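## Task

Take the PBS-labelled bottle standing on the table and set it upright in the free slot of the refrigerator, with the same spacing the other bottles have, then close the refrigerator's glass door. The other bottles must stay where they are, and the refrigerator must not be moved. The glass beaker on the table must remain standing; squeezing or striking it hard, or letting it drop more than a few centimetres, fails the task.

## Robot and tools

Robot: two six-joint arms, left_arm and right_arm, each with a two-finger gripper. Scene frame: origin at table-top height, halfway between the nominal arm bases; +x points out over the table, +z up, left_arm sits on the +y side (image sides differ). Calibrated bases: left_arm at (-0.007, +0.354, +0.021) m, right_arm at (-0.025, -0.444, +0.021) m, each turned only slightly about z. All positions in results are in this frame, in metres.

The command row: every movement argument uses one flat row of 14 numbers covering both arms, even if one arm is idle. Numbers 1-6 are left_arm joint angles, number 7 is left_arm opening, numbers 8-13 are right_arm joints, number 14 is right_arm opening. Joint angles are absolute targets in radians (not offsets), in this unusual order: shoulder, elbow, wrist roll, forearm roll, waist, wrist pitch. Stated ranges: waist -6.283 to 6.283, shoulder -2.304 to 2.304, elbow -4.224 to 0.061, forearm roll -6.283 to 6.283, wrist pitch -2.164 to 2.164, wrist roll -6.283 to 6.283; real ends can differ by 0.010 rad, and a target beyond that margin that also lies further out than the current angle is rejected. Opening is absolute on a -1 (closed) to +1 (fully open) scale; 0 is a real command, so resend the current value to leave a gripper alone. To keep a joint still, repeat its value from the Joint targets line.

Tools:
- execute_actions(actions, cameras): actions is a list of actions; each action is a list of up to 15 rows, one per 1/30 s step; a short action repeats its final row to fill 15 steps. An empty list returns full state and images. cameras: list of names, ["all"], or [].
- move(target, speed, blend, opening_speed, blocking, cameras): target is one 14-number row or a list of up to 15 rows (absolute joint targets); all joints interpolate together, so the hand follows a curve and ignores obstacles. speed in rad/s for the joint travelling farthest, 0.01 to 3.14, default 0.5 (single value or one per target). blend in rad rounds corners at intermediate targets; 0 stops at each. opening_speed, at least 0.2 per second on the opening scale, ramps the fingers. blocking=false returns after about 0.5 s while the motion continues; a new move replaces it. Whole list must fit in 10 s.
- wait(seconds 0 to 10): lets time pass holding the last command.
- stop(): brakes a running move.
- zoom_image(camera, region [x0, y0, x1, y1] in image pixels, at most 504 by 504): enlarges part of the latest picture. Cameras: cam_head_left, cam_head_right, cam_high, cam_low (504x504), cam_left_wrist, cam_right_wrist (672x504).
- clear_fault(arm): releases a torque-faulted arm after a result has reported it.
- finished_scene(scene 1 or 2): ends the current scene irreversibly; the next calls act in the next scene.

Reading results: Joint positions and Joint velocities list each arm's joints in the order above (rad, rad/s), then the finger-pad gap in metres (0.084 open). Joint targets shows where joints are being driven; Tool commands shows present gripper commands; grip_measured is the measured opening on the -1..+1 scale. end_effector_position is the point between closed pads, about 2 cm short of the fingertips; fingers point along the gripper's +z and close along its y; tips advance about 10 mm when closing. Printed hand pose may be a few cm off. "within noise" means the arm is at rest. A move reports "move:" with done, off_target (resting more than 0.01 rad from target, e.g. blocked by contact), moving, held (a check withheld steps or the clearance check stopped it), or fault; limits=held flags blocked steps. "joint sent to its limit" means a joint was clipped at its end. "joint command not followed" means the inter-arm clearance check intervened. Joint torques are total drive output with offsets and noise, positive toward larger angles. Wrist depth gives a 7x7 grid of distances in mm (172 to 3000) per wrist camera; "-" means no value; glass is invisible to it. MOTOR HOT appears at 65 °C; at 80 °C an OVER-TEMPERATURE FAULT brakes the arm for 30-60 s.

Gripping: to hold, command an opening clearly below grip_measured; the lower, the harder (about 24 N per pad max). Fast closes press harder. Be gentle near the glass beaker.

Avoid: contact torque reaching the load limits (N m: waist 53.4, shoulder 53.4, elbow 44.5, forearm roll 24, wrist pitch 14.4, wrist roll 15.8; held weight counts), which triggers a torque fault and stops the arm until clear_fault. A motor stuck at its torque limit for 1 s also faults. Do not let the arms touch or press each other, or close one gripper on the other's fingers. Do not slam fixed objects, push hard, release moving items, knock items over or off the table. Stretched arms and held loads heat motors, even while you think. Motion is capped at 3.14 rad/s per joint and 1 m/s at the gripper; the scene keeps running while you think.

Each tool is called after "Call:" as name([rows], argument=value, ...), one row to a line, values as JSON.

## Session

Call:
execute_actions(actions=[])

Scene clock: 0.00 s.
left_arm: end_effector_position=(+0.1400, -0.0095, +0.2156) grip_measured=+1.00 end_effector_quat_wxyz=(-0.334, +0.902, +0.085, +0.260) | right_arm: end_effector_position=(+0.2960, -0.8244, +0.1131) grip_measured=+1.00 end_effector_quat_wxyz=(-0.419, -0.005, +0.903, -0.094)
Joint names: [shoulder, elbow, wrist roll, forearm roll, waist, wrist pitch]
Joint positions: left_arm=[-0.601 -0.999 -2.071 0.524 -1.504 -1.207 0.084] | right_arm=[-0.948 -1.311 3.07 -0.665 -0.56 -1.157 0.084]
Joint velocities: within noise
Joint torques (N m): no reading
Motor temperatures (°C): left_arm=[23 25 29 23 24 26] | right_arm=[22 26 29 25 25 27]
Wrist depth (mm): cam_left_wrist=[- 490 548 581 496 423 380 / - 1046 552 527 484 441 448 / 2935 909 704 608 536 479 433 / 659 726 663 566 498 445 405 / 844 691 590 513 461 418 376 / 743 625 540 473 426 391 355 / 659 563 492 438 399 366 335] | cam_right_wrist=[2294 - - 637 607 571 536 / 2228 2727 551 532 502 476 453 / 2145 2448 460 442 421 403 387 / 2044 427 402 385 370 360 347 / 1893 358 357 343 331 320 309 / 1657 320 314 304 294 285 277 / - 295 286 276 268 262 255]
Joint targets: left_arm=[-0.601 -0.999 -2.071 0.524 -1.504 -1.207] | right_arm=[-0.948 -1.311 3.070 -0.665 -0.560 -1.157]
Tool commands: left_gripper/opening=+1.0 right_gripper/opening=+1.0
camera_calibration:
cam_left_wrist: T_world_to_cam=[[0.317972, -0.752881, -0.57625, 0.107682], [-0.844195, 0.0518183, -0.533525, 0.300129], [0.431541, 0.656114, -0.619102, 0.211956], [0, 0, 0, 1]] pos_world=[0.12766, -0.0735477, 0.353401]
cam_right_wrist: T_world_to_cam=[[-0.0735674, 0.982634, -0.170349, 0.879069], [0.660299, -0.0800176, -0.746727, -0.112711], [-0.74739, -0.167416, -0.642946, 0.287441], [0, 0, 0, 1]] pos_world=[0.353924, -0.824699, 0.250394]

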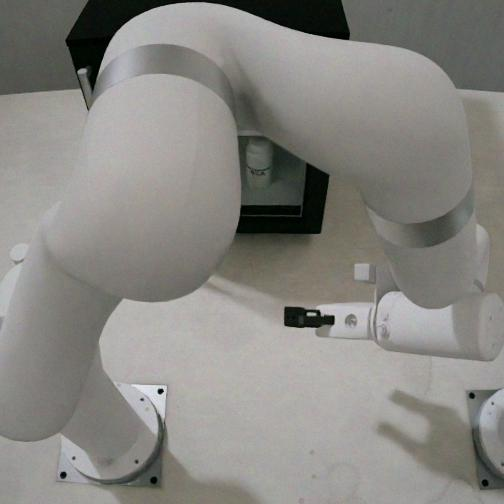

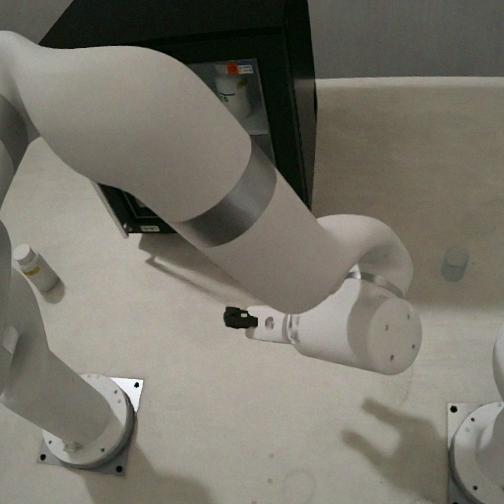

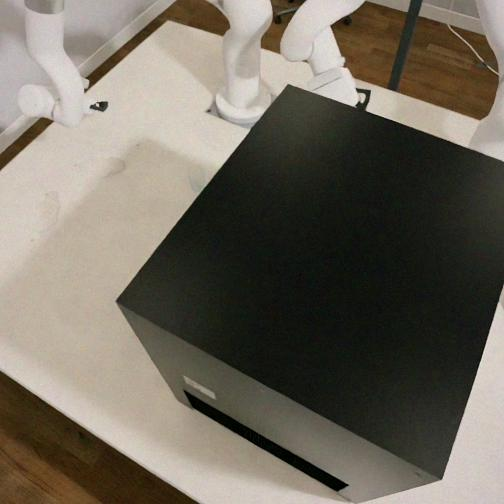

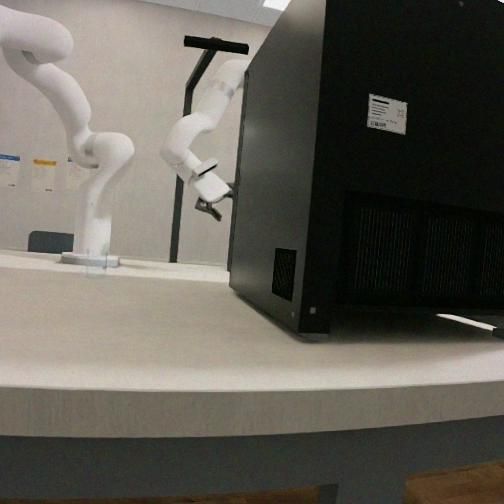

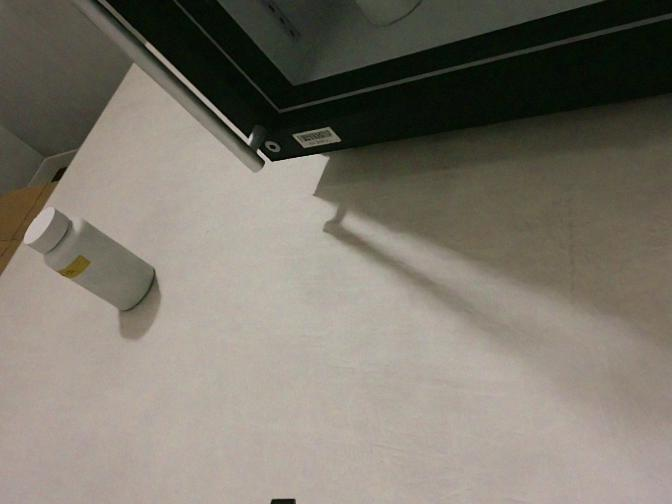

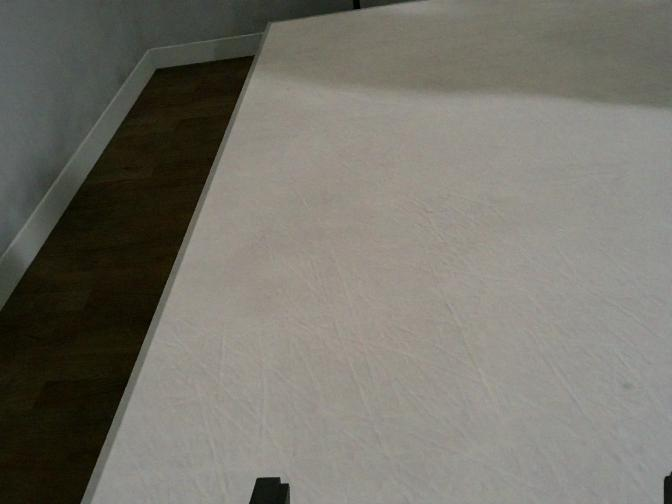

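Call:
move([
  [0.0668,-1.323,3.137,0,-1.504,-1.39,1,-0.948,-1.311,3.07,-0.665,-0.56,-1.157,1],
  [0.0668,-1.323,3.137,0,-0.025,-1.39,1,-0.361,-0.994,2.445,0,-0.56,-1.157,1],
], speed=1.3, blend=0.05, cameras=["cam_head_left","cam_head_right","cam_left_wrist"])

Scene clock: 28.07 s.
left_arm: end_effector_position=(+0.4133, +0.3524, +0.6008) grip_measured=+1.00 end_effector_quat_wxyz=(+0.000, +0.000, +1.000, +0.000) | right_arm: end_effector_position=(+0.2980, -0.6597, +0.2837) grip_measured=+1.00 end_effector_quat_wxyz=(-0.207, -0.051, +0.965, +0.155)
Joint names: [shoulder, elbow, wrist roll, forearm roll, waist, wrist pitch]
Joint positions: left_arm=[0.067 -1.323 3.137 0 -0.025 -1.39 0.084] | right_arm=[-0.361 -0.994 2.445 0 -0.56 -1.157 0.084]
Joint torques (N m): left_arm=[29.02 -26.31 0.95 -1.3 10.45 -3.14] | right_arm=[38.63 -7.63 -1.54 5.49 -5.21 -2.52]
Wrist depth (mm): cam_left_wrist=[742 742 739 738 738 741 732 / 743 740 743 737 733 739 732 / 737 740 734 734 735 735 733 / 738 738 739 737 732 732 728 / 739 739 738 735 731 732 729 / 651 647 648 647 732 732 728 / 641 643 643 444 263 729 725] | cam_right_wrist=[466 494 524 560 593 417 372 / 442 467 495 525 521 445 417 / 421 443 469 495 508 503 606 / 401 427 450 475 502 527 576 / 384 407 428 452 476 508 538 / 367 388 407 429 452 478 508 / 352 372 389 413 429 460 487]
Joint targets: left_arm=[0.067 -1.323 3.137 0.000 -0.025 -1.390] | right_arm=[-0.361 -0.994 2.445 0.000 -0.560 -1.157]
move: done
camera_calibration:
cam_left_wrist: T_world_to_cam=[[0.0176842, 0.999737, -0.0146139, -0.315684], [0.999466, -0.0180775, -0.0272311, -0.323945], [-0.0274881, -0.0141246, -0.999522, 0.749481], [0, 0, 0, 1]] pos_world=[0.349957, 0.320331, 0.735688]
Images, in order (width x height): cam_head_left 504x504, cam_head_right 504x504, cam_left_wrist 672x504.

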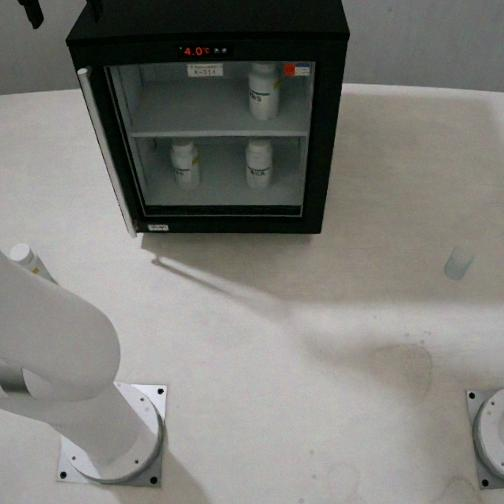

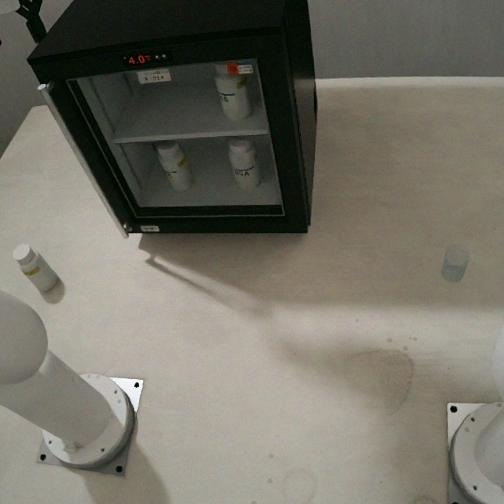

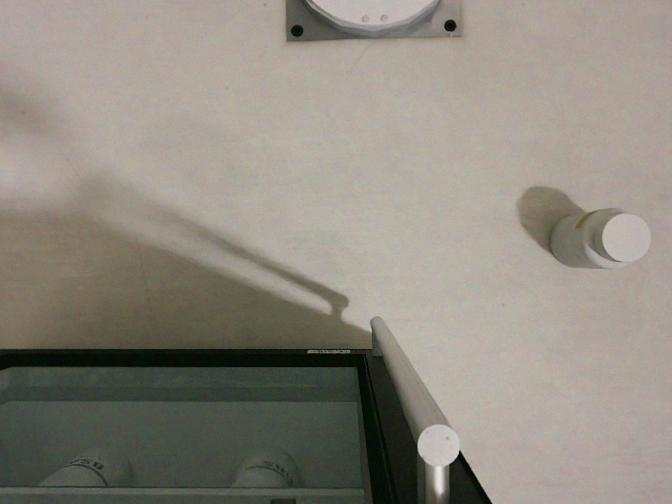

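Call:
move([
  [0.077,-1.069,3.137,0,-0.016,-1.146,1,-0.361,-0.994,2.445,0,-0.56,-1.157,1],
  [0.077,-1.069,3.137,0,-0.016,-1.146,-0.75,-0.361,-0.994,2.445,0,-0.56,-1.157,1],
], speed=0.4, opening_speed=1.5)

Call:
move([
  [0.1704,-0.9856,3.027,0,-0.038,-1.156,-0.75,-0.361,-0.994,2.445,0,-0.56,-1.157,1],
  [0.2836,-0.8945,2.886,0,-0.073,-1.178,-0.75,-0.361,-0.994,2.445,0,-0.56,-1.157,1],
  [0.3929,-0.8166,2.72,0,-0.133,-1.2095,-0.75,-0.361,-0.994,2.445,0,-0.56,-1.157,1],
  [0.4955,-0.752,2.522,0,-0.2253,-1.2475,-0.75,-0.361,-0.994,2.445,0,-0.56,-1.157,1],
  [0.582,-0.704,2.284,0,-0.358,-1.286,-0.75,-0.361,-0.994,2.445,0,-0.56,-1.157,1],
  [0.642,-0.6735,2.004,0,-0.533,-1.3155,-0.75,-0.361,-0.994,2.445,0,-0.56,-1.157,1],
], speed=0.22, blend=0.02)

Scene clock: 35.60 s.
left_arm: end_effector_position=(+0.4133, +0.3561, +0.4907) grip_measured=-0.56 end_effector_quat_wxyz=(+0.000, -0.004, +1.000, +0.000) | right_arm: end_effector_position=(+0.2980, -0.6597, +0.2837) grip_measured=+1.00 end_effector_quat_wxyz=(-0.207, -0.051, +0.965, +0.155)
Joint names: [shoulder, elbow, wrist roll, forearm roll, waist, wrist pitch]
Joint positions: left_arm=[0.077 -1.069 3.137 0 -0.016 -1.146 0.02] | right_arm=[-0.361 -0.994 2.445 0 -0.56 -1.157 0.084]
Joint torques (N m): left_arm=[29.86 -15.89 0.81 10.85 10.71 0.41] | right_arm=[37.43 -9.18 -1.46 5.74 -4.67 -1.83]
Wrist depth (mm): cam_left_wrist=[630 629 628 627 627 626 620 / 633 629 626 626 624 624 621 / 630 628 628 626 625 625 624 / 630 626 624 624 623 624 537 / 626 629 629 624 623 620 622 / 541 540 538 537 622 621 616 / 538 537 534 - 353 621 620] | cam_right_wrist=[465 494 525 560 591 416 372 / 441 467 495 526 521 444 417 / 420 444 467 497 508 504 604 / 401 426 450 476 503 528 575 / 383 407 427 452 478 505 541 / 366 387 408 430 451 477 508 / 352 372 390 412 429 458 486]
Joint targets: left_arm=[0.077 -1.069 3.137 0.000 -0.016 -1.146] | right_arm=[-0.361 -0.994 2.445 0.000 -0.560 -1.157]
move: done

Scene clock: 41.20 s.
left_arm: end_effector_position=(+0.1821, +0.2482, +0.4907) grip_measured=-0.67 end_effector_quat_wxyz=(+0.000, -0.307, +0.952, +0.000) | right_arm: end_effector_position=(+0.2980, -0.6597, +0.2837) grip_measured=+1.00 end_effector_quat_wxyz=(-0.207, -0.051, +0.965, +0.155)
Joint names: [shoulder, elbow, wrist roll, forearm roll, waist, wrist pitch]
Joint positions: left_arm=[0.642 -0.674 2.004 0 -0.533 -1.315 0.015] | right_arm=[-0.361 -0.994 2.445 0 -0.56 -1.157 0.084]
Joint torques (N m): left_arm=[6.19 -6.59 -0.94 -1.12 -10.6 -2.6] | right_arm=[35.72 -8.48 -1.45 6.52 -1.63 -1.23]
Wrist depth (mm): cam_left_wrist=[630 629 628 625 627 627 624 / 631 628 627 628 626 622 621 / 629 628 627 626 624 593 415 / 630 628 626 627 624 594 415 / 628 626 624 625 624 620 591 / 542 540 538 538 620 619 620 / 627 625 625 - 288 621 617] | cam_right_wrist=[465 493 525 563 591 417 372 / 444 467 497 526 520 444 418 / 421 442 468 495 509 503 604 / 402 426 451 476 503 526 575 / 384 407 428 452 477 505 539 / 366 388 408 428 453 479 508 / 352 371 389 415 430 460 486]
Joint targets: left_arm=[0.642 -0.673 2.004 0.000 -0.533 -1.316] | right_arm=[-0.361 -0.994 2.445 0.000 -0.560 -1.157]
move: done

Excellent; no strain. Continue.

Call:
move([
  [0.6645,-0.662,1.695,0,-0.739,-1.328,-0.75,-0.361,-0.994,2.445,0,-0.56,-1.157,1],
  [0.6525,-0.6685,1.436,0,-0.9128,-1.321,-0.75,-0.361,-0.994,2.445,0,-0.56,-1.157,1],
  [0.59,-0.6995,1.104,0,-1.125,-1.2895,-0.75,-0.361,-0.994,2.445,0,-0.56,-1.157,1],
  [0.489,-0.7555,0.83,0,-1.28,-1.2445,-0.75,-0.361,-0.994,2.445,0,-0.56,-1.157,1],
], speed=0.22, blend=0.02)

Call:
move([
  [0.3675,-0.835,0.608,0,-1.381,-1.202,-0.75,-0.361,-0.994,2.445,0,-0.56,-1.157,1],
  [0.237,-0.932,0.4265,0,-1.441,-1.169,-0.75,-0.361,-0.994,2.445,0,-0.56,-1.157,1],
  [0.104,-1.045,0.274,0,-1.472,-1.149,-0.75,-0.361,-0.994,2.445,0,-0.56,-1.157,1],
  [-0.027,-1.172,0.1415,0,-1.482,-1.145,-0.75,-0.361,-0.994,2.445,0,-0.56,-1.157,1],
], speed=0.22, blend=0.02, cameras=["cam_head_left","cam_head_right"])

Scene clock: 51.60 s.
left_arm: end_effector_position=(+0.0756, +0.0988, +0.4906) grip_measured=-0.67 end_effector_quat_wxyz=(+0.000, -0.502, +0.865, +0.000) | right_arm: end_effector_position=(+0.2980, -0.6597, +0.2837) grip_measured=+1.00 end_effector_quat_wxyz=(-0.207, -0.051, +0.965, +0.155)
Joint names: [shoulder, elbow, wrist roll, forearm roll, waist, wrist pitch]
Joint positions: left_arm=[0.489 -0.756 0.83 0 -1.28 -1.244 0.015] | right_arm=[-0.361 -0.994 2.445 0 -0.56 -1.157 0.084]
Joint torques (N m): left_arm=[-8.12 -26.51 -0.9 0.24 -10.48 0.58] | right_arm=[37.41 -8.25 -1.44 5.84 3.45 0.02]
Wrist depth (mm): cam_left_wrist=[631 627 628 626 627 625 625 / 630 627 626 626 628 625 623 / 633 631 627 626 626 624 623 / 627 626 626 625 623 622 624 / 626 629 625 621 624 621 620 / 540 539 540 538 624 622 620 / 623 625 624 - 288 587 588] | cam_right_wrist=[465 493 524 560 590 417 372 / 442 467 495 527 520 444 418 / 421 442 467 497 508 503 607 / 401 427 450 474 503 528 576 / 384 407 428 452 477 506 541 / 367 387 408 429 453 479 508 / 352 372 388 413 430 458 486]
Joint targets: left_arm=[0.489 -0.755 0.830 0.000 -1.280 -1.244] | right_arm=[-0.361 -0.994 2.445 0.000 -0.560 -1.157]
move: done

Scene clock: 55.20 s.
left_arm: end_effector_position=(+0.0435, -0.1032, +0.4914) grip_measured=-0.67 end_effector_quat_wxyz=(+0.000, +0.695, -0.719, +0.000) | right_arm: end_effector_position=(+0.2980, -0.6597, +0.2837) grip_measured=+1.00 end_effector_quat_wxyz=(-0.207, -0.051, +0.965, +0.155)
Joint names: [shoulder, elbow, wrist roll, forearm roll, waist, wrist pitch]
Joint positions: left_arm=[-0.027 -1.172 0.142 0 -1.482 -1.145 0.015] | right_arm=[-0.361 -0.994 2.445 0 -0.56 -1.157 0.084]
Joint torques (N m): left_arm=[16.21 -29.81 -0.97 -0.74 -15.35 2.33] | right_arm=[37.93 -8.17 -1.43 6.11 3.29 0.44]
Wrist depth (mm): cam_left_wrist=[631 631 629 629 597 626 628 / 629 628 629 627 624 625 624 / 629 629 629 625 627 621 622 / 627 626 626 626 625 622 624 / 627 626 626 623 621 625 623 / 540 537 538 537 621 622 621 / 624 626 625 - 286 620 620] | cam_right_wrist=[465 494 524 562 592 416 371 / 443 467 494 528 519 445 416 / 421 444 467 495 508 505 604 / 400 426 451 476 503 528 575 / 384 406 428 451 478 507 540 / 367 388 408 429 452 479 508 / 352 371 389 413 429 459 486]
Joint targets: left_arm=[-0.027 -1.172 0.141 0.000 -1.482 -1.145] | right_arm=[-0.361 -0.994 2.445 0.000 -0.560 -1.157]
move: done
Images, in order (width x height): cam_head_left 504x504, cam_head_right 504x504.

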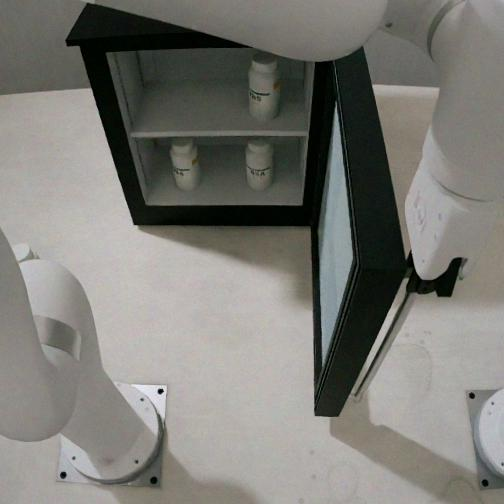

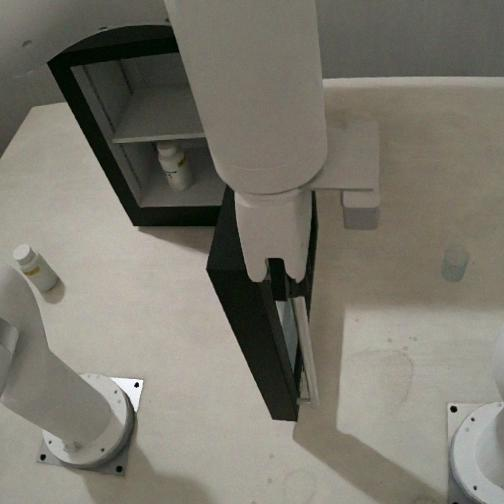

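Call:
move([
  [-0.027,-1.172,0.1415,0,-1.482,-1.145,1,-0.361,-0.994,2.445,0,-0.56,-1.157,1],
  [-0.033,-1.434,0.1415,0,-1.482,-1.401,1,-0.361,-0.994,2.445,0,-0.56,-1.157,1],
], speed=0.5, cameras=["cam_head_left"])

Call:
move([
  [0.852,-0.977,0.8,0,-1.2,-1.829,1,-0.361,-0.994,2.445,0,-0.56,-1.157,1],
  [0.852,-0.977,2.959,0,1.038,-1.829,1,-0.361,-0.994,2.445,0,-0.56,-1.157,1],
  [-1.4659,-1.8265,2.959,-0.542,1.038,-1.8835,1,-0.361,-0.994,2.445,0,-0.56,-1.157,1],
], speed=1.2, blend=0.1, cameras=["cam_head_left","cam_left_wrist"])

Scene clock: 65.13 s.
left_arm: end_effector_position=(+0.0432, -0.1009, +0.6064) grip_measured=+1.00 end_effector_quat_wxyz=(+0.000, +0.696, -0.719, +0.000) | right_arm: end_effector_position=(+0.2980, -0.6597, +0.2837) grip_measured=+1.00 end_effector_quat_wxyz=(-0.207, -0.051, +0.965, +0.155)
Joint names: [shoulder, elbow, wrist roll, forearm roll, waist, wrist pitch]
Joint positions: left_arm=[-0.033 -1.434 0.141 0 -1.482 -1.401 0.084] | right_arm=[-0.361 -0.994 2.445 0 -0.56 -1.157 0.084]
Joint torques (N m): left_arm=[12.2 -26.72 -0.7 2.41 11.33 -3.1] | right_arm=[35.89 -8.06 -1.47 6.97 2.6 1.12]
Wrist depth (mm): cam_left_wrist=[743 746 748 744 687 741 741 / 747 746 744 739 743 741 739 / 747 743 746 745 743 742 739 / 743 743 739 743 739 739 731 / 742 743 741 739 738 741 737 / 656 741 740 - 742 735 736 / 735 740 744 230 247 735 738] | cam_right_wrist=[467 493 524 560 589 415 372 / 441 468 496 528 520 444 417 / 422 442 468 497 509 503 606 / 401 428 451 476 502 529 577 / 383 407 428 451 477 507 538 / 367 388 408 430 452 479 508 / 352 371 389 415 431 458 488]
Joint targets: left_arm=[-0.033 -1.434 0.141 0.000 -1.482 -1.401] | right_arm=[-0.361 -0.994 2.445 0.000 -0.560 -1.157]
move: done
Images, in order (width x height): cam_head_left 504x504.

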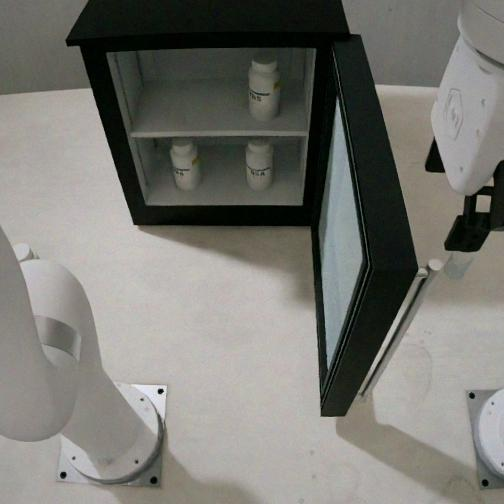

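Scene clock: 70.47 s.
left_arm: end_effector_position=(+0.3262, +0.7013, +0.0806) grip_measured=+1.00 end_effector_quat_wxyz=(+0.500, +0.500, -0.500, +0.500) | right_arm: end_effector_position=(+0.2980, -0.6597, +0.2837) grip_measured=+1.00 end_effector_quat_wxyz=(-0.207, -0.051, +0.965, +0.155)
Joint names: [shoulder, elbow, wrist roll, forearm roll, waist, wrist pitch]
Joint positions: left_arm=[-1.466 -1.827 2.959 -0.542 1.038 -1.884 0.084] | right_arm=[-0.361 -0.994 2.445 0 -0.56 -1.157 0.084]
Joint torques (N m): left_arm=[42.22 -20.07 1 -1.99 11.25 -5.59] | right_arm=[38.33 -8.23 -1.45 5.77 3.42 1.11]
Wrist depth (mm): cam_left_wrist=[462 461 874 919 - 884 - / 461 459 866 1526 - 1180 - / 459 459 864 1533 - 1192 - / 460 458 864 - - 1246 - / 459 458 731 881 233 981 1224 / 459 457 625 233 221 688 687 / 458 457 446 237 219 436 475] | cam_right_wrist=[466 493 524 560 591 415 372 / 442 467 495 525 522 445 416 / 421 444 467 497 508 503 606 / 401 426 451 476 502 527 577 / 384 406 427 451 477 506 541 / 366 387 408 429 451 480 508 / 352 372 389 412 429 458 486]
Joint targets: left_arm=[-1.466 -1.827 2.959 -0.542 1.038 -1.883] | right_arm=[-0.361 -0.994 2.445 0.000 -0.560 -1.157]
move: done
camera_calibration:
cam_left_wrist: T_world_to_cam=[[-0.999727, -0.015016, -0.0178797, 0.373202], [0.0182838, -0.0272216, -0.999462, 0.160082], [0.0145212, -0.999517, 0.0274888, 0.826725], [0, 0, 0, 1]] pos_world=[0.358169, 0.836288, 0.143943]
Images, in order (width x height): cam_head_left 504x504, cam_left_wrist 672x504.

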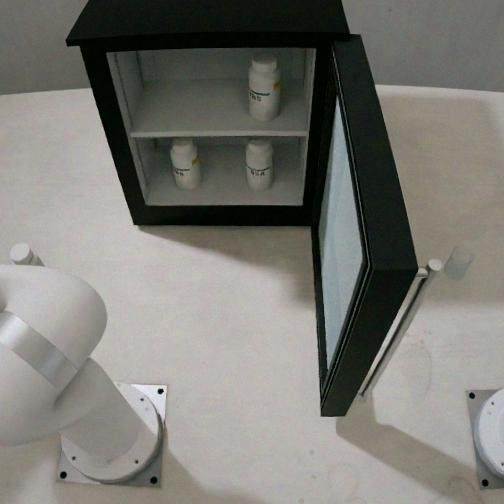

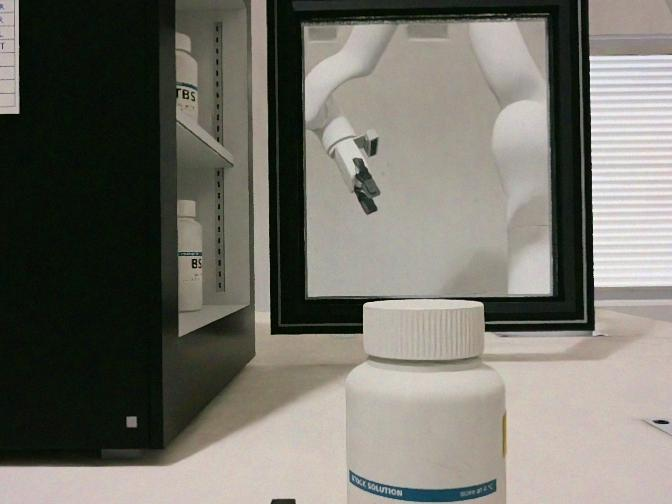

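Call:
move([
  [-1.3212,-1.459,3.063,-0.6102,0.945,-1.6837,1,-0.361,-0.994,2.445,0,-0.56,-1.157,1],
  [-1.3212,-1.459,3.063,-0.6102,0.945,-1.6837,0.05,-0.361,-0.994,2.445,0,-0.56,-1.157,1],
], speed=0.35, opening_speed=0.7)

Call:
move([
  [-0.9,-0.9,3.141,-0.8,0.8,-1.572,0,-0.361,-0.994,2.445,0,-0.56,-1.157,1],
  [-0.4,-0.4,3.141,-1.4,0.5,-1.572,0,-0.361,-0.994,2.445,0,-0.56,-1.157,1],
  [-0.1,-0.3,3.24,-2.8,-0.5,-1.5,0,-0.361,-0.994,2.445,0,-0.56,-1.157,1],
  [0.0154,-0.2167,3.3425,-4.1926,-0.869,-1.454,0,-0.361,-0.994,2.445,0,-0.56,-1.157,1],
], speed=0.75, blend=0.1, cameras=["cam_head_left","cam_head_right","cam_left_wrist"])

Scene clock: 81.97 s.
left_arm: end_effector_position=(+0.3264, +0.5910, +0.0802) grip_measured=+0.39 end_effector_quat_wxyz=(+0.500, +0.500, -0.500, +0.500) | right_arm: end_effector_position=(+0.2980, -0.6597, +0.2837) grip_measured=+1.00 end_effector_quat_wxyz=(-0.207, -0.051, +0.965, +0.155)
Joint names: [shoulder, elbow, wrist roll, forearm roll, waist, wrist pitch]
Joint positions: left_arm=[-1.321 -1.459 3.063 -0.61 0.945 -1.684 0.061] | right_arm=[-0.361 -0.994 2.445 0 -0.56 -1.157 0.084]
Joint torques (N m): left_arm=[59.44 -2.88 1 -1.35 -9.23 0.28] | right_arm=[37.52 -8.5 -1.3 5.78 1.85 1.02]
Wrist depth (mm): cam_left_wrist=[350 641 751 1353 2999 1178 - / 349 532 750 1417 2973 1093 2935 / 348 728 752 2935 2935 1117 2911 / 349 627 751 2960 2935 2986 2923 / 348 525 751 799 2935 765 963 / 348 399 - - - - 681 / 347 397 - - - - 475] | cam_right_wrist=[466 493 524 560 589 417 371 / 442 465 496 527 520 445 417 / 421 443 468 496 509 504 606 / 402 427 450 476 503 527 574 / 383 406 427 452 476 507 541 / 367 387 407 429 452 479 508 / 351 371 389 412 430 459 487]
Joint targets: left_arm=[-1.321 -1.459 3.063 -0.610 0.945 -1.684] | right_arm=[-0.361 -0.994 2.445 0.000 -0.560 -1.157]
move: done

Scene clock: 87.87 s.
left_arm: end_effector_position=(+0.3907, +0.2222, +0.3952) grip_measured=+0.39 end_effector_quat_wxyz=(-0.067, +0.704, +0.067, +0.704) | right_arm: end_effector_position=(+0.2980, -0.6597, +0.2837) grip_measured=+1.00 end_effector_quat_wxyz=(-0.207, -0.051, +0.965, +0.155)
Joint names: [shoulder, elbow, wrist roll, forearm roll, waist, wrist pitch]
Joint positions: left_arm=[0.015 -0.217 3.342 -4.193 -0.869 -1.454 0.061] | right_arm=[-0.361 -0.994 2.445 0 -0.56 -1.157 0.084]
Joint torques (N m): left_arm=[27.75 -7.5 1.04 -1.97 -9.88 -0.18] | right_arm=[37.27 -8.54 -1.41 6.37 3.28 0.98]
Wrist depth (mm): cam_left_wrist=[213 211 212 213 214 196 215 / - 258 249 241 233 225 220 / - 258 249 240 236 240 242 / - 258 300 444 432 421 408 / - 257 273 444 432 418 409 / - 257 272 - - - 408 / - 256 251 - - - 403] | cam_right_wrist=[465 493 525 562 593 416 372 / 441 468 495 524 520 445 418 / 421 442 469 497 508 503 606 / 401 427 450 475 504 528 574 / 384 408 429 452 477 504 540 / 366 387 408 428 453 478 508 / 352 370 389 414 430 462 488]
Joint targets: left_arm=[0.015 -0.217 3.342 -4.193 -0.869 -1.454] | right_arm=[-0.361 -0.994 2.445 0.000 -0.560 -1.157]
move: done
camera_calibration:
cam_left_wrist: T_world_to_cam=[[0.203511, -0.978919, -0.01736, 0.179942], [0.0232858, 0.0225655, -0.999474, 0.447284], [0.978796, 0.203, 0.0273872, -0.30567], [0, 0, 0, 1]] pos_world=[0.252153, 0.228106, 0.458544]
Images, in order (width x height): cam_head_left 504x504, cam_head_right 504x504, cam_left_wrist 672x504.

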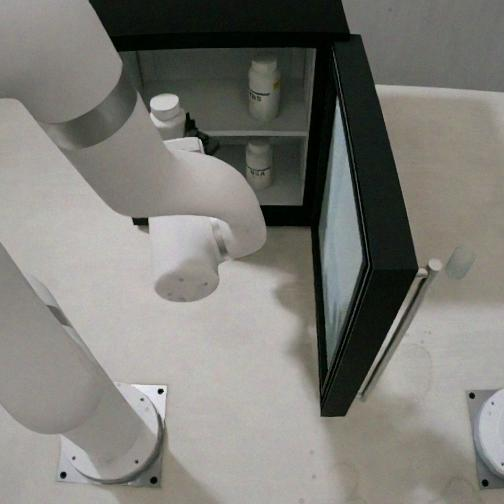

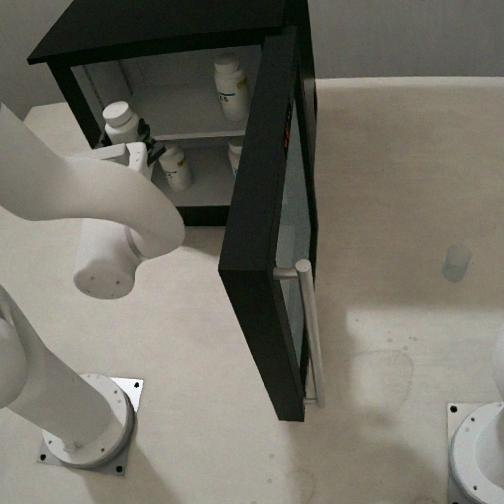

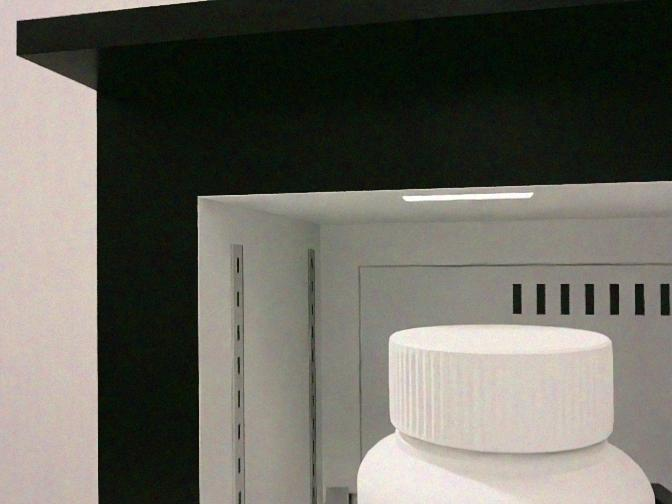

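Call:
move([
  [-0.26,-0.5437,3.305,-3.7588,-0.428,-1.3373,0,-0.361,-0.994,2.445,0,-0.56,-1.157,1],
  [-0.323,-0.5437,3.2674,-3.7511,-0.428,-1.3888,0,-0.361,-0.994,2.445,0,-0.56,-1.157,1],
], speed=[0.25,0.04])

Call:
move(target=[-0.323,-0.5437,3.2674,-3.7511,-0.428,-1.3888,0.68,-0.361,-0.994,2.445,0,-0.56,-1.157,1], opening_speed=0.4, cameras=["cam_left_wrist"])

Scene clock: 94.43 s.
left_arm: end_effector_position=(+0.5670, +0.2566, +0.3723) grip_measured=+0.39 end_effector_quat_wxyz=(-0.067, +0.704, +0.067, +0.704) | right_arm: end_effector_position=(+0.2980, -0.6597, +0.2837) grip_measured=+1.00 end_effector_quat_wxyz=(-0.207, -0.051, +0.965, +0.155)
Joint names: [shoulder, elbow, wrist roll, forearm roll, waist, wrist pitch]
Joint positions: left_arm=[-0.323 -0.544 3.267 -3.751 -0.428 -1.389 0.061] | right_arm=[-0.361 -0.994 2.445 0 -0.56 -1.157 0.084]
Joint torques (N m): left_arm=[18.44 -22.12 -0.88 2.17 10.6 -6.58] | right_arm=[37.59 -7.94 -1.35 5.73 1.65 1.18]
Wrist depth (mm): cam_left_wrist=[- - - - - - - / - - 193 205 206 207 209 / - - 210 265 259 250 243 / - - 210 265 258 250 242 / - - 191 265 258 248 242 / - - 190 - - - 242 / - - 190 - - - 239] | cam_right_wrist=[466 494 525 562 592 416 372 / 442 467 496 527 520 444 418 / 421 443 468 497 508 505 606 / 400 427 452 476 503 526 576 / 384 406 428 451 477 507 540 / 367 388 408 429 452 480 509 / 352 372 390 413 431 459 486]
Joint targets: left_arm=[-0.323 -0.544 3.267 -3.751 -0.428 -1.389] | right_arm=[-0.361 -0.994 2.445 0.000 -0.560 -1.157]
move: done

Scene clock: 96.43 s.
left_arm: end_effector_position=(+0.5670, +0.2566, +0.3723) grip_measured=+0.68 end_effector_quat_wxyz=(-0.067, +0.704, +0.067, +0.704) | right_arm: end_effector_position=(+0.2980, -0.6597, +0.2837) grip_measured=+1.00 end_effector_quat_wxyz=(-0.207, -0.051, +0.965, +0.155)
Joint names: [shoulder, elbow, wrist roll, forearm roll, waist, wrist pitch]
Joint positions: left_arm=[-0.323 -0.544 3.267 -3.751 -0.428 -1.389 0.072] | right_arm=[-0.361 -0.994 2.445 0 -0.56 -1.157 0.084]
Joint torques (N m): left_arm=[20.32 -16.55 -0.8 -0.34 9.84 -2.32] | right_arm=[37.6 -8.72 -1.27 6.24 1.59 1.01]
Wrist depth (mm): cam_left_wrist=[- - - - - - - / - - 193 205 206 207 208 / - - 210 265 259 250 242 / - - 210 265 258 250 242 / - - 209 265 258 248 242 / - - 190 - - - 242 / - - 190 - - - 241] | cam_right_wrist=[466 493 524 560 591 415 371 / 442 467 494 527 520 445 418 / 420 444 468 497 509 505 608 / 401 426 449 475 504 527 576 / 383 406 427 450 478 507 539 / 367 389 408 429 452 480 508 / 352 371 389 413 429 459 485]
Joint targets: left_arm=[-0.323 -0.544 3.267 -3.751 -0.428 -1.389] | right_arm=[-0.361 -0.994 2.445 0.000 -0.560 -1.157]
move: done
camera_calibration:
cam_left_wrist: T_world_to_cam=[[0.203322, -0.978954, -0.017559, 0.177518], [0.0233487, 0.0227764, -0.999468, 0.419429], [0.978833, 0.202804, 0.0274883, -0.484597], [0, 0, 0, 1]] pos_world=[0.428453, 0.262507, 0.435644]
Images, in order (width x height): cam_left_wrist 672x504.

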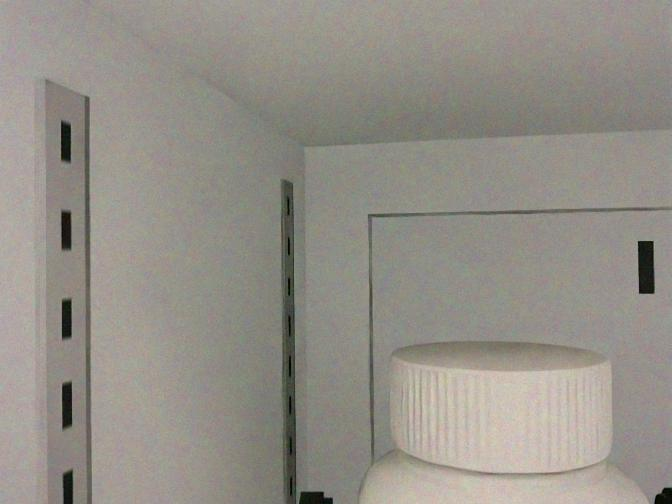

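Call:
move([
  [-0.236,-0.4165,3.2595,-3.8553,-0.5354,-1.4337,0.68,-0.361,-0.994,2.445,0,-0.56,-1.157,1],
  [0.0154,-0.2167,3.3425,-4.1926,-0.869,-1.454,0.68,0.153,-1.245,3.14,0,-0.3,-1.398,1],
], speed=[0.1,0.4], cameras=["cam_left_wrist"])

Call:
move([
  [-0.1,-0.3,3.24,-2.8,-0.5,-1.5,0.68,0.153,-1.245,3.14,0,-0.3,-1.398,-1],
  [-0.4,-0.4,3.141,-1.4,0.5,-1.572,0.68,0.153,-1.245,3.14,0,0.1,-1.398,-1],
  [-0.4,-0.4,3.141,-1.4,1.3,-1.572,0.68,0.153,-1.245,3.14,0,0.7475,-1.398,-1],
  [-0.4,-0.4,3.141,-1.4,1.3,-1.572,0.68,0.1676,-1.021,3.14,0,0.7475,-1.189,-1],
], speed=[1,1,1,0.6], blend=[0.1,0.1,0.03,0], cameras=["cam_head_left","cam_head_right"])

Scene clock: 104.87 s.
left_arm: end_effector_position=(+0.3907, +0.2222, +0.3952) grip_measured=+0.68 end_effector_quat_wxyz=(-0.067, +0.704, +0.067, +0.704) | right_arm: end_effector_position=(+0.3406, -0.5688, +0.6007) grip_measured=+1.00 end_effector_quat_wxyz=(+0.000, +0.164, +0.987, +0.000)
Joint names: [shoulder, elbow, wrist roll, forearm roll, waist, wrist pitch]
Joint positions: left_arm=[0.015 -0.217 3.342 -4.193 -0.869 -1.454 0.072] | right_arm=[0.153 -1.245 3.14 0 -0.3 -1.398 0.084]
Joint torques (N m): left_arm=[26.89 -6.86 1.02 -1.62 -10.45 -5.77] | right_arm=[24.01 -21.73 2 6.55 7.64 -2.15]
Wrist depth (mm): cam_left_wrist=[214 211 211 213 213 196 215 / - 258 249 240 232 225 220 / - 258 249 240 236 240 242 / - 257 300 444 432 422 409 / - 257 299 440 429 421 408 / - 257 298 415 300 421 408 / - 256 295 366 290 417 407] | cam_right_wrist=[723 722 720 691 720 724 723 / 722 722 721 721 722 726 728 / 720 724 719 725 727 727 726 / 722 719 724 725 729 728 732 / 724 726 725 732 725 727 731 / 722 722 725 724 727 729 732 / 723 725 729 728 731 729 729]
Joint targets: left_arm=[0.015 -0.217 3.342 -4.193 -0.869 -1.454] | right_arm=[0.153 -1.245 3.140 0.000 -0.300 -1.398]
move: done
camera_calibration:
cam_left_wrist: T_world_to_cam=[[0.203511, -0.978919, -0.01736, 0.179942], [0.0232858, 0.0225655, -0.999474, 0.447284], [0.978796, 0.203, 0.0273872, -0.30567], [0, 0, 0, 1]] pos_world=[0.252153, 0.228106, 0.458544]
Images, in order (width x height): cam_left_wrist 672x504.

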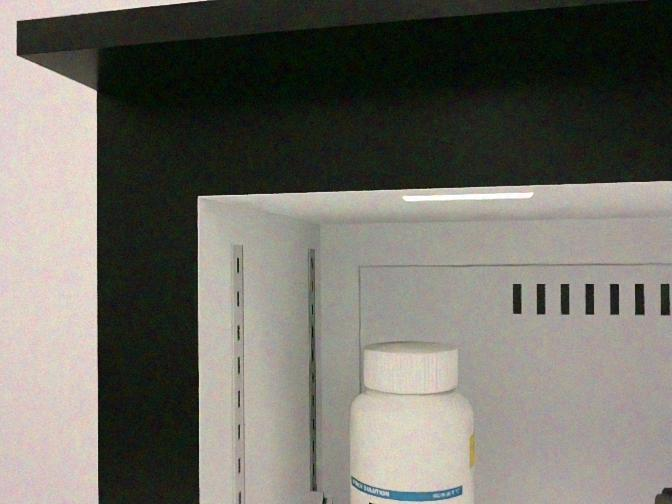

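Scene clock: 110.23 s.
left_arm: end_effector_position=(+0.2913, +0.5469, +0.3188) grip_measured=+0.68 end_effector_quat_wxyz=(+0.148, +0.691, -0.148, +0.692) | right_arm: end_effector_position=(+0.2664, -0.1898, +0.5057) grip_measured=-1.00 end_effector_quat_wxyz=(+0.000, -0.352, +0.936, +0.000)
Joint names: [shoulder, elbow, wrist roll, forearm roll, waist, wrist pitch]
Joint positions: left_arm=[-0.4 -0.4 3.141 -1.4 1.3 -1.572 0.072] | right_arm=[0.168 -1.021 3.14 0 0.747 -1.189 0]
Joint torques (N m): left_arm=[12.02 -13.61 -0.91 2.07 10.55 -5.58] | right_arm=[25.59 -11.02 1.92 4.55 8.48 1.83]
Wrist depth (mm): cam_left_wrist=[1455 1526 1611 1698 478 392 412 / 1458 1506 1589 613 477 394 448 / 1455 1539 1604 673 480 395 686 / 1434 1509 1593 675 478 395 683 / 1437 1513 1574 679 479 396 641 / 1449 1496 1585 679 480 396 450 / 1437 1513 1567 677 483 389 682] | cam_right_wrist=[625 625 626 629 630 631 632 / 629 629 630 626 631 631 633 / 626 627 628 631 631 631 524 / 629 630 629 631 632 633 548 / 629 630 631 635 634 549 633 / 631 631 631 634 631 633 634 / 631 633 634 633 578 636 639]
Joint targets: left_arm=[-0.400 -0.400 3.141 -1.400 1.300 -1.572] | right_arm=[0.168 -1.021 3.140 0.000 0.748 -1.189]
move: done; blend cut to 0 rad at target 1
Images, in order (width x height): cam_head_left 504x504, cam_head_right 504x504.

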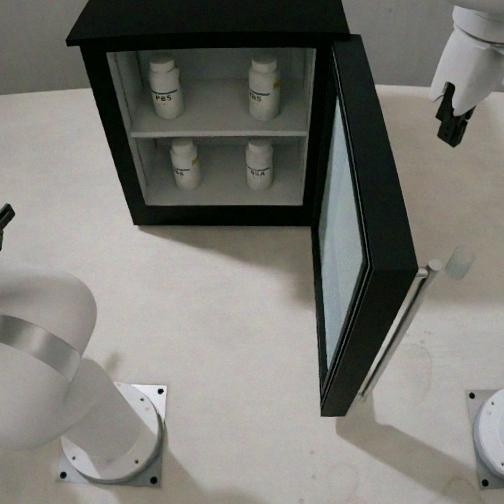

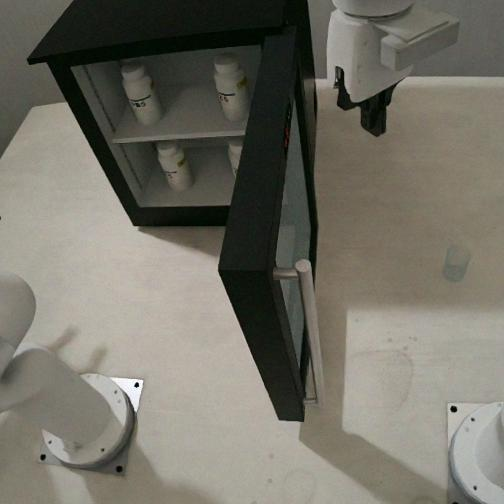

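Placement is good. Close the door.

Call:
move([
  [-0.4,-0.4,3.141,-1.4,1.3,-1.572,0.68,-0.131,-1.315,3.14,0,0.992,-1.184,-1],
  [-0.4,-0.4,3.141,-1.4,1.3,-1.572,0.68,-0.3575,-1.589,3.14,0,1.024,-1.2316,-1],
  [-0.4,-0.4,3.141,-1.4,1.3,-1.572,0.68,-0.5943,-1.919,3.14,0,0.995,-1.3247,-1],
], speed=0.25, blend=0.03, cameras=["cam_head_left","cam_head_right"])

Scene clock: 116.03 s.
left_arm: end_effector_position=(+0.2913, +0.5469, +0.3188) grip_measured=+0.68 end_effector_quat_wxyz=(+0.148, +0.691, -0.148, +0.692) | right_arm: end_effector_position=(+0.3561, +0.1055, +0.5056) grip_measured=-1.00 end_effector_quat_wxyz=(+0.000, -0.464, +0.886, +0.000)
Joint names: [shoulder, elbow, wrist roll, forearm roll, waist, wrist pitch]
Joint positions: left_arm=[-0.4 -0.4 3.141 -1.4 1.3 -1.572 0.072] | right_arm=[-0.594 -1.919 3.14 0 0.995 -1.325 0]
Joint torques (N m): left_arm=[12.59 -9.72 -0.82 1.42 10.62 -4.08] | right_arm=[20.18 -22.96 1.57 6.2 -7.03 -2.1]
Wrist depth (mm): cam_left_wrist=[1449 1526 1607 1690 478 374 343 / 1452 1529 1585 610 479 392 348 / 1449 1509 1578 673 479 394 348 / 1458 1519 1593 675 479 394 347 / 1440 1506 1585 677 479 395 346 / 1443 1509 1571 679 480 396 344 / 1431 1499 1571 678 483 377 339] | cam_right_wrist=[626 624 624 627 630 629 629 / 625 626 627 627 629 628 629 / 624 627 629 627 630 633 630 / 256 394 626 630 630 633 632 / 314 542 545 631 630 633 634 / 341 540 542 629 631 632 634 / 342 422 543 544 635 634 633]
Joint targets: left_arm=[-0.400 -0.400 3.141 -1.400 1.300 -1.572] | right_arm=[-0.594 -1.919 3.140 0.000 0.995 -1.325]
move: done
Images, in order (width x height): cam_head_left 504x504, cam_head_right 504x504.

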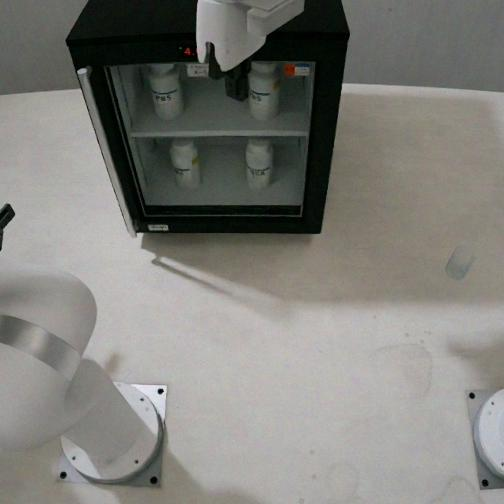

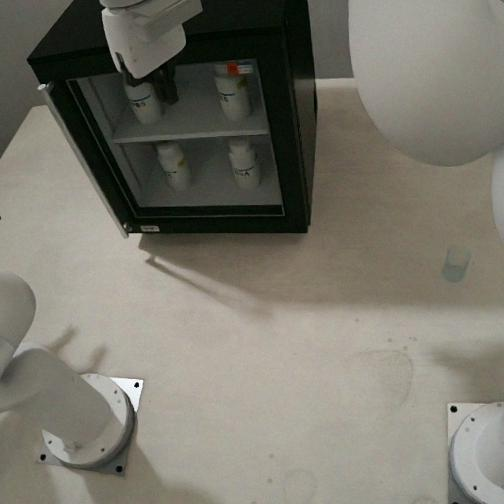

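Call:
finished_scene(scene=2)

The scene is finished: the task was done.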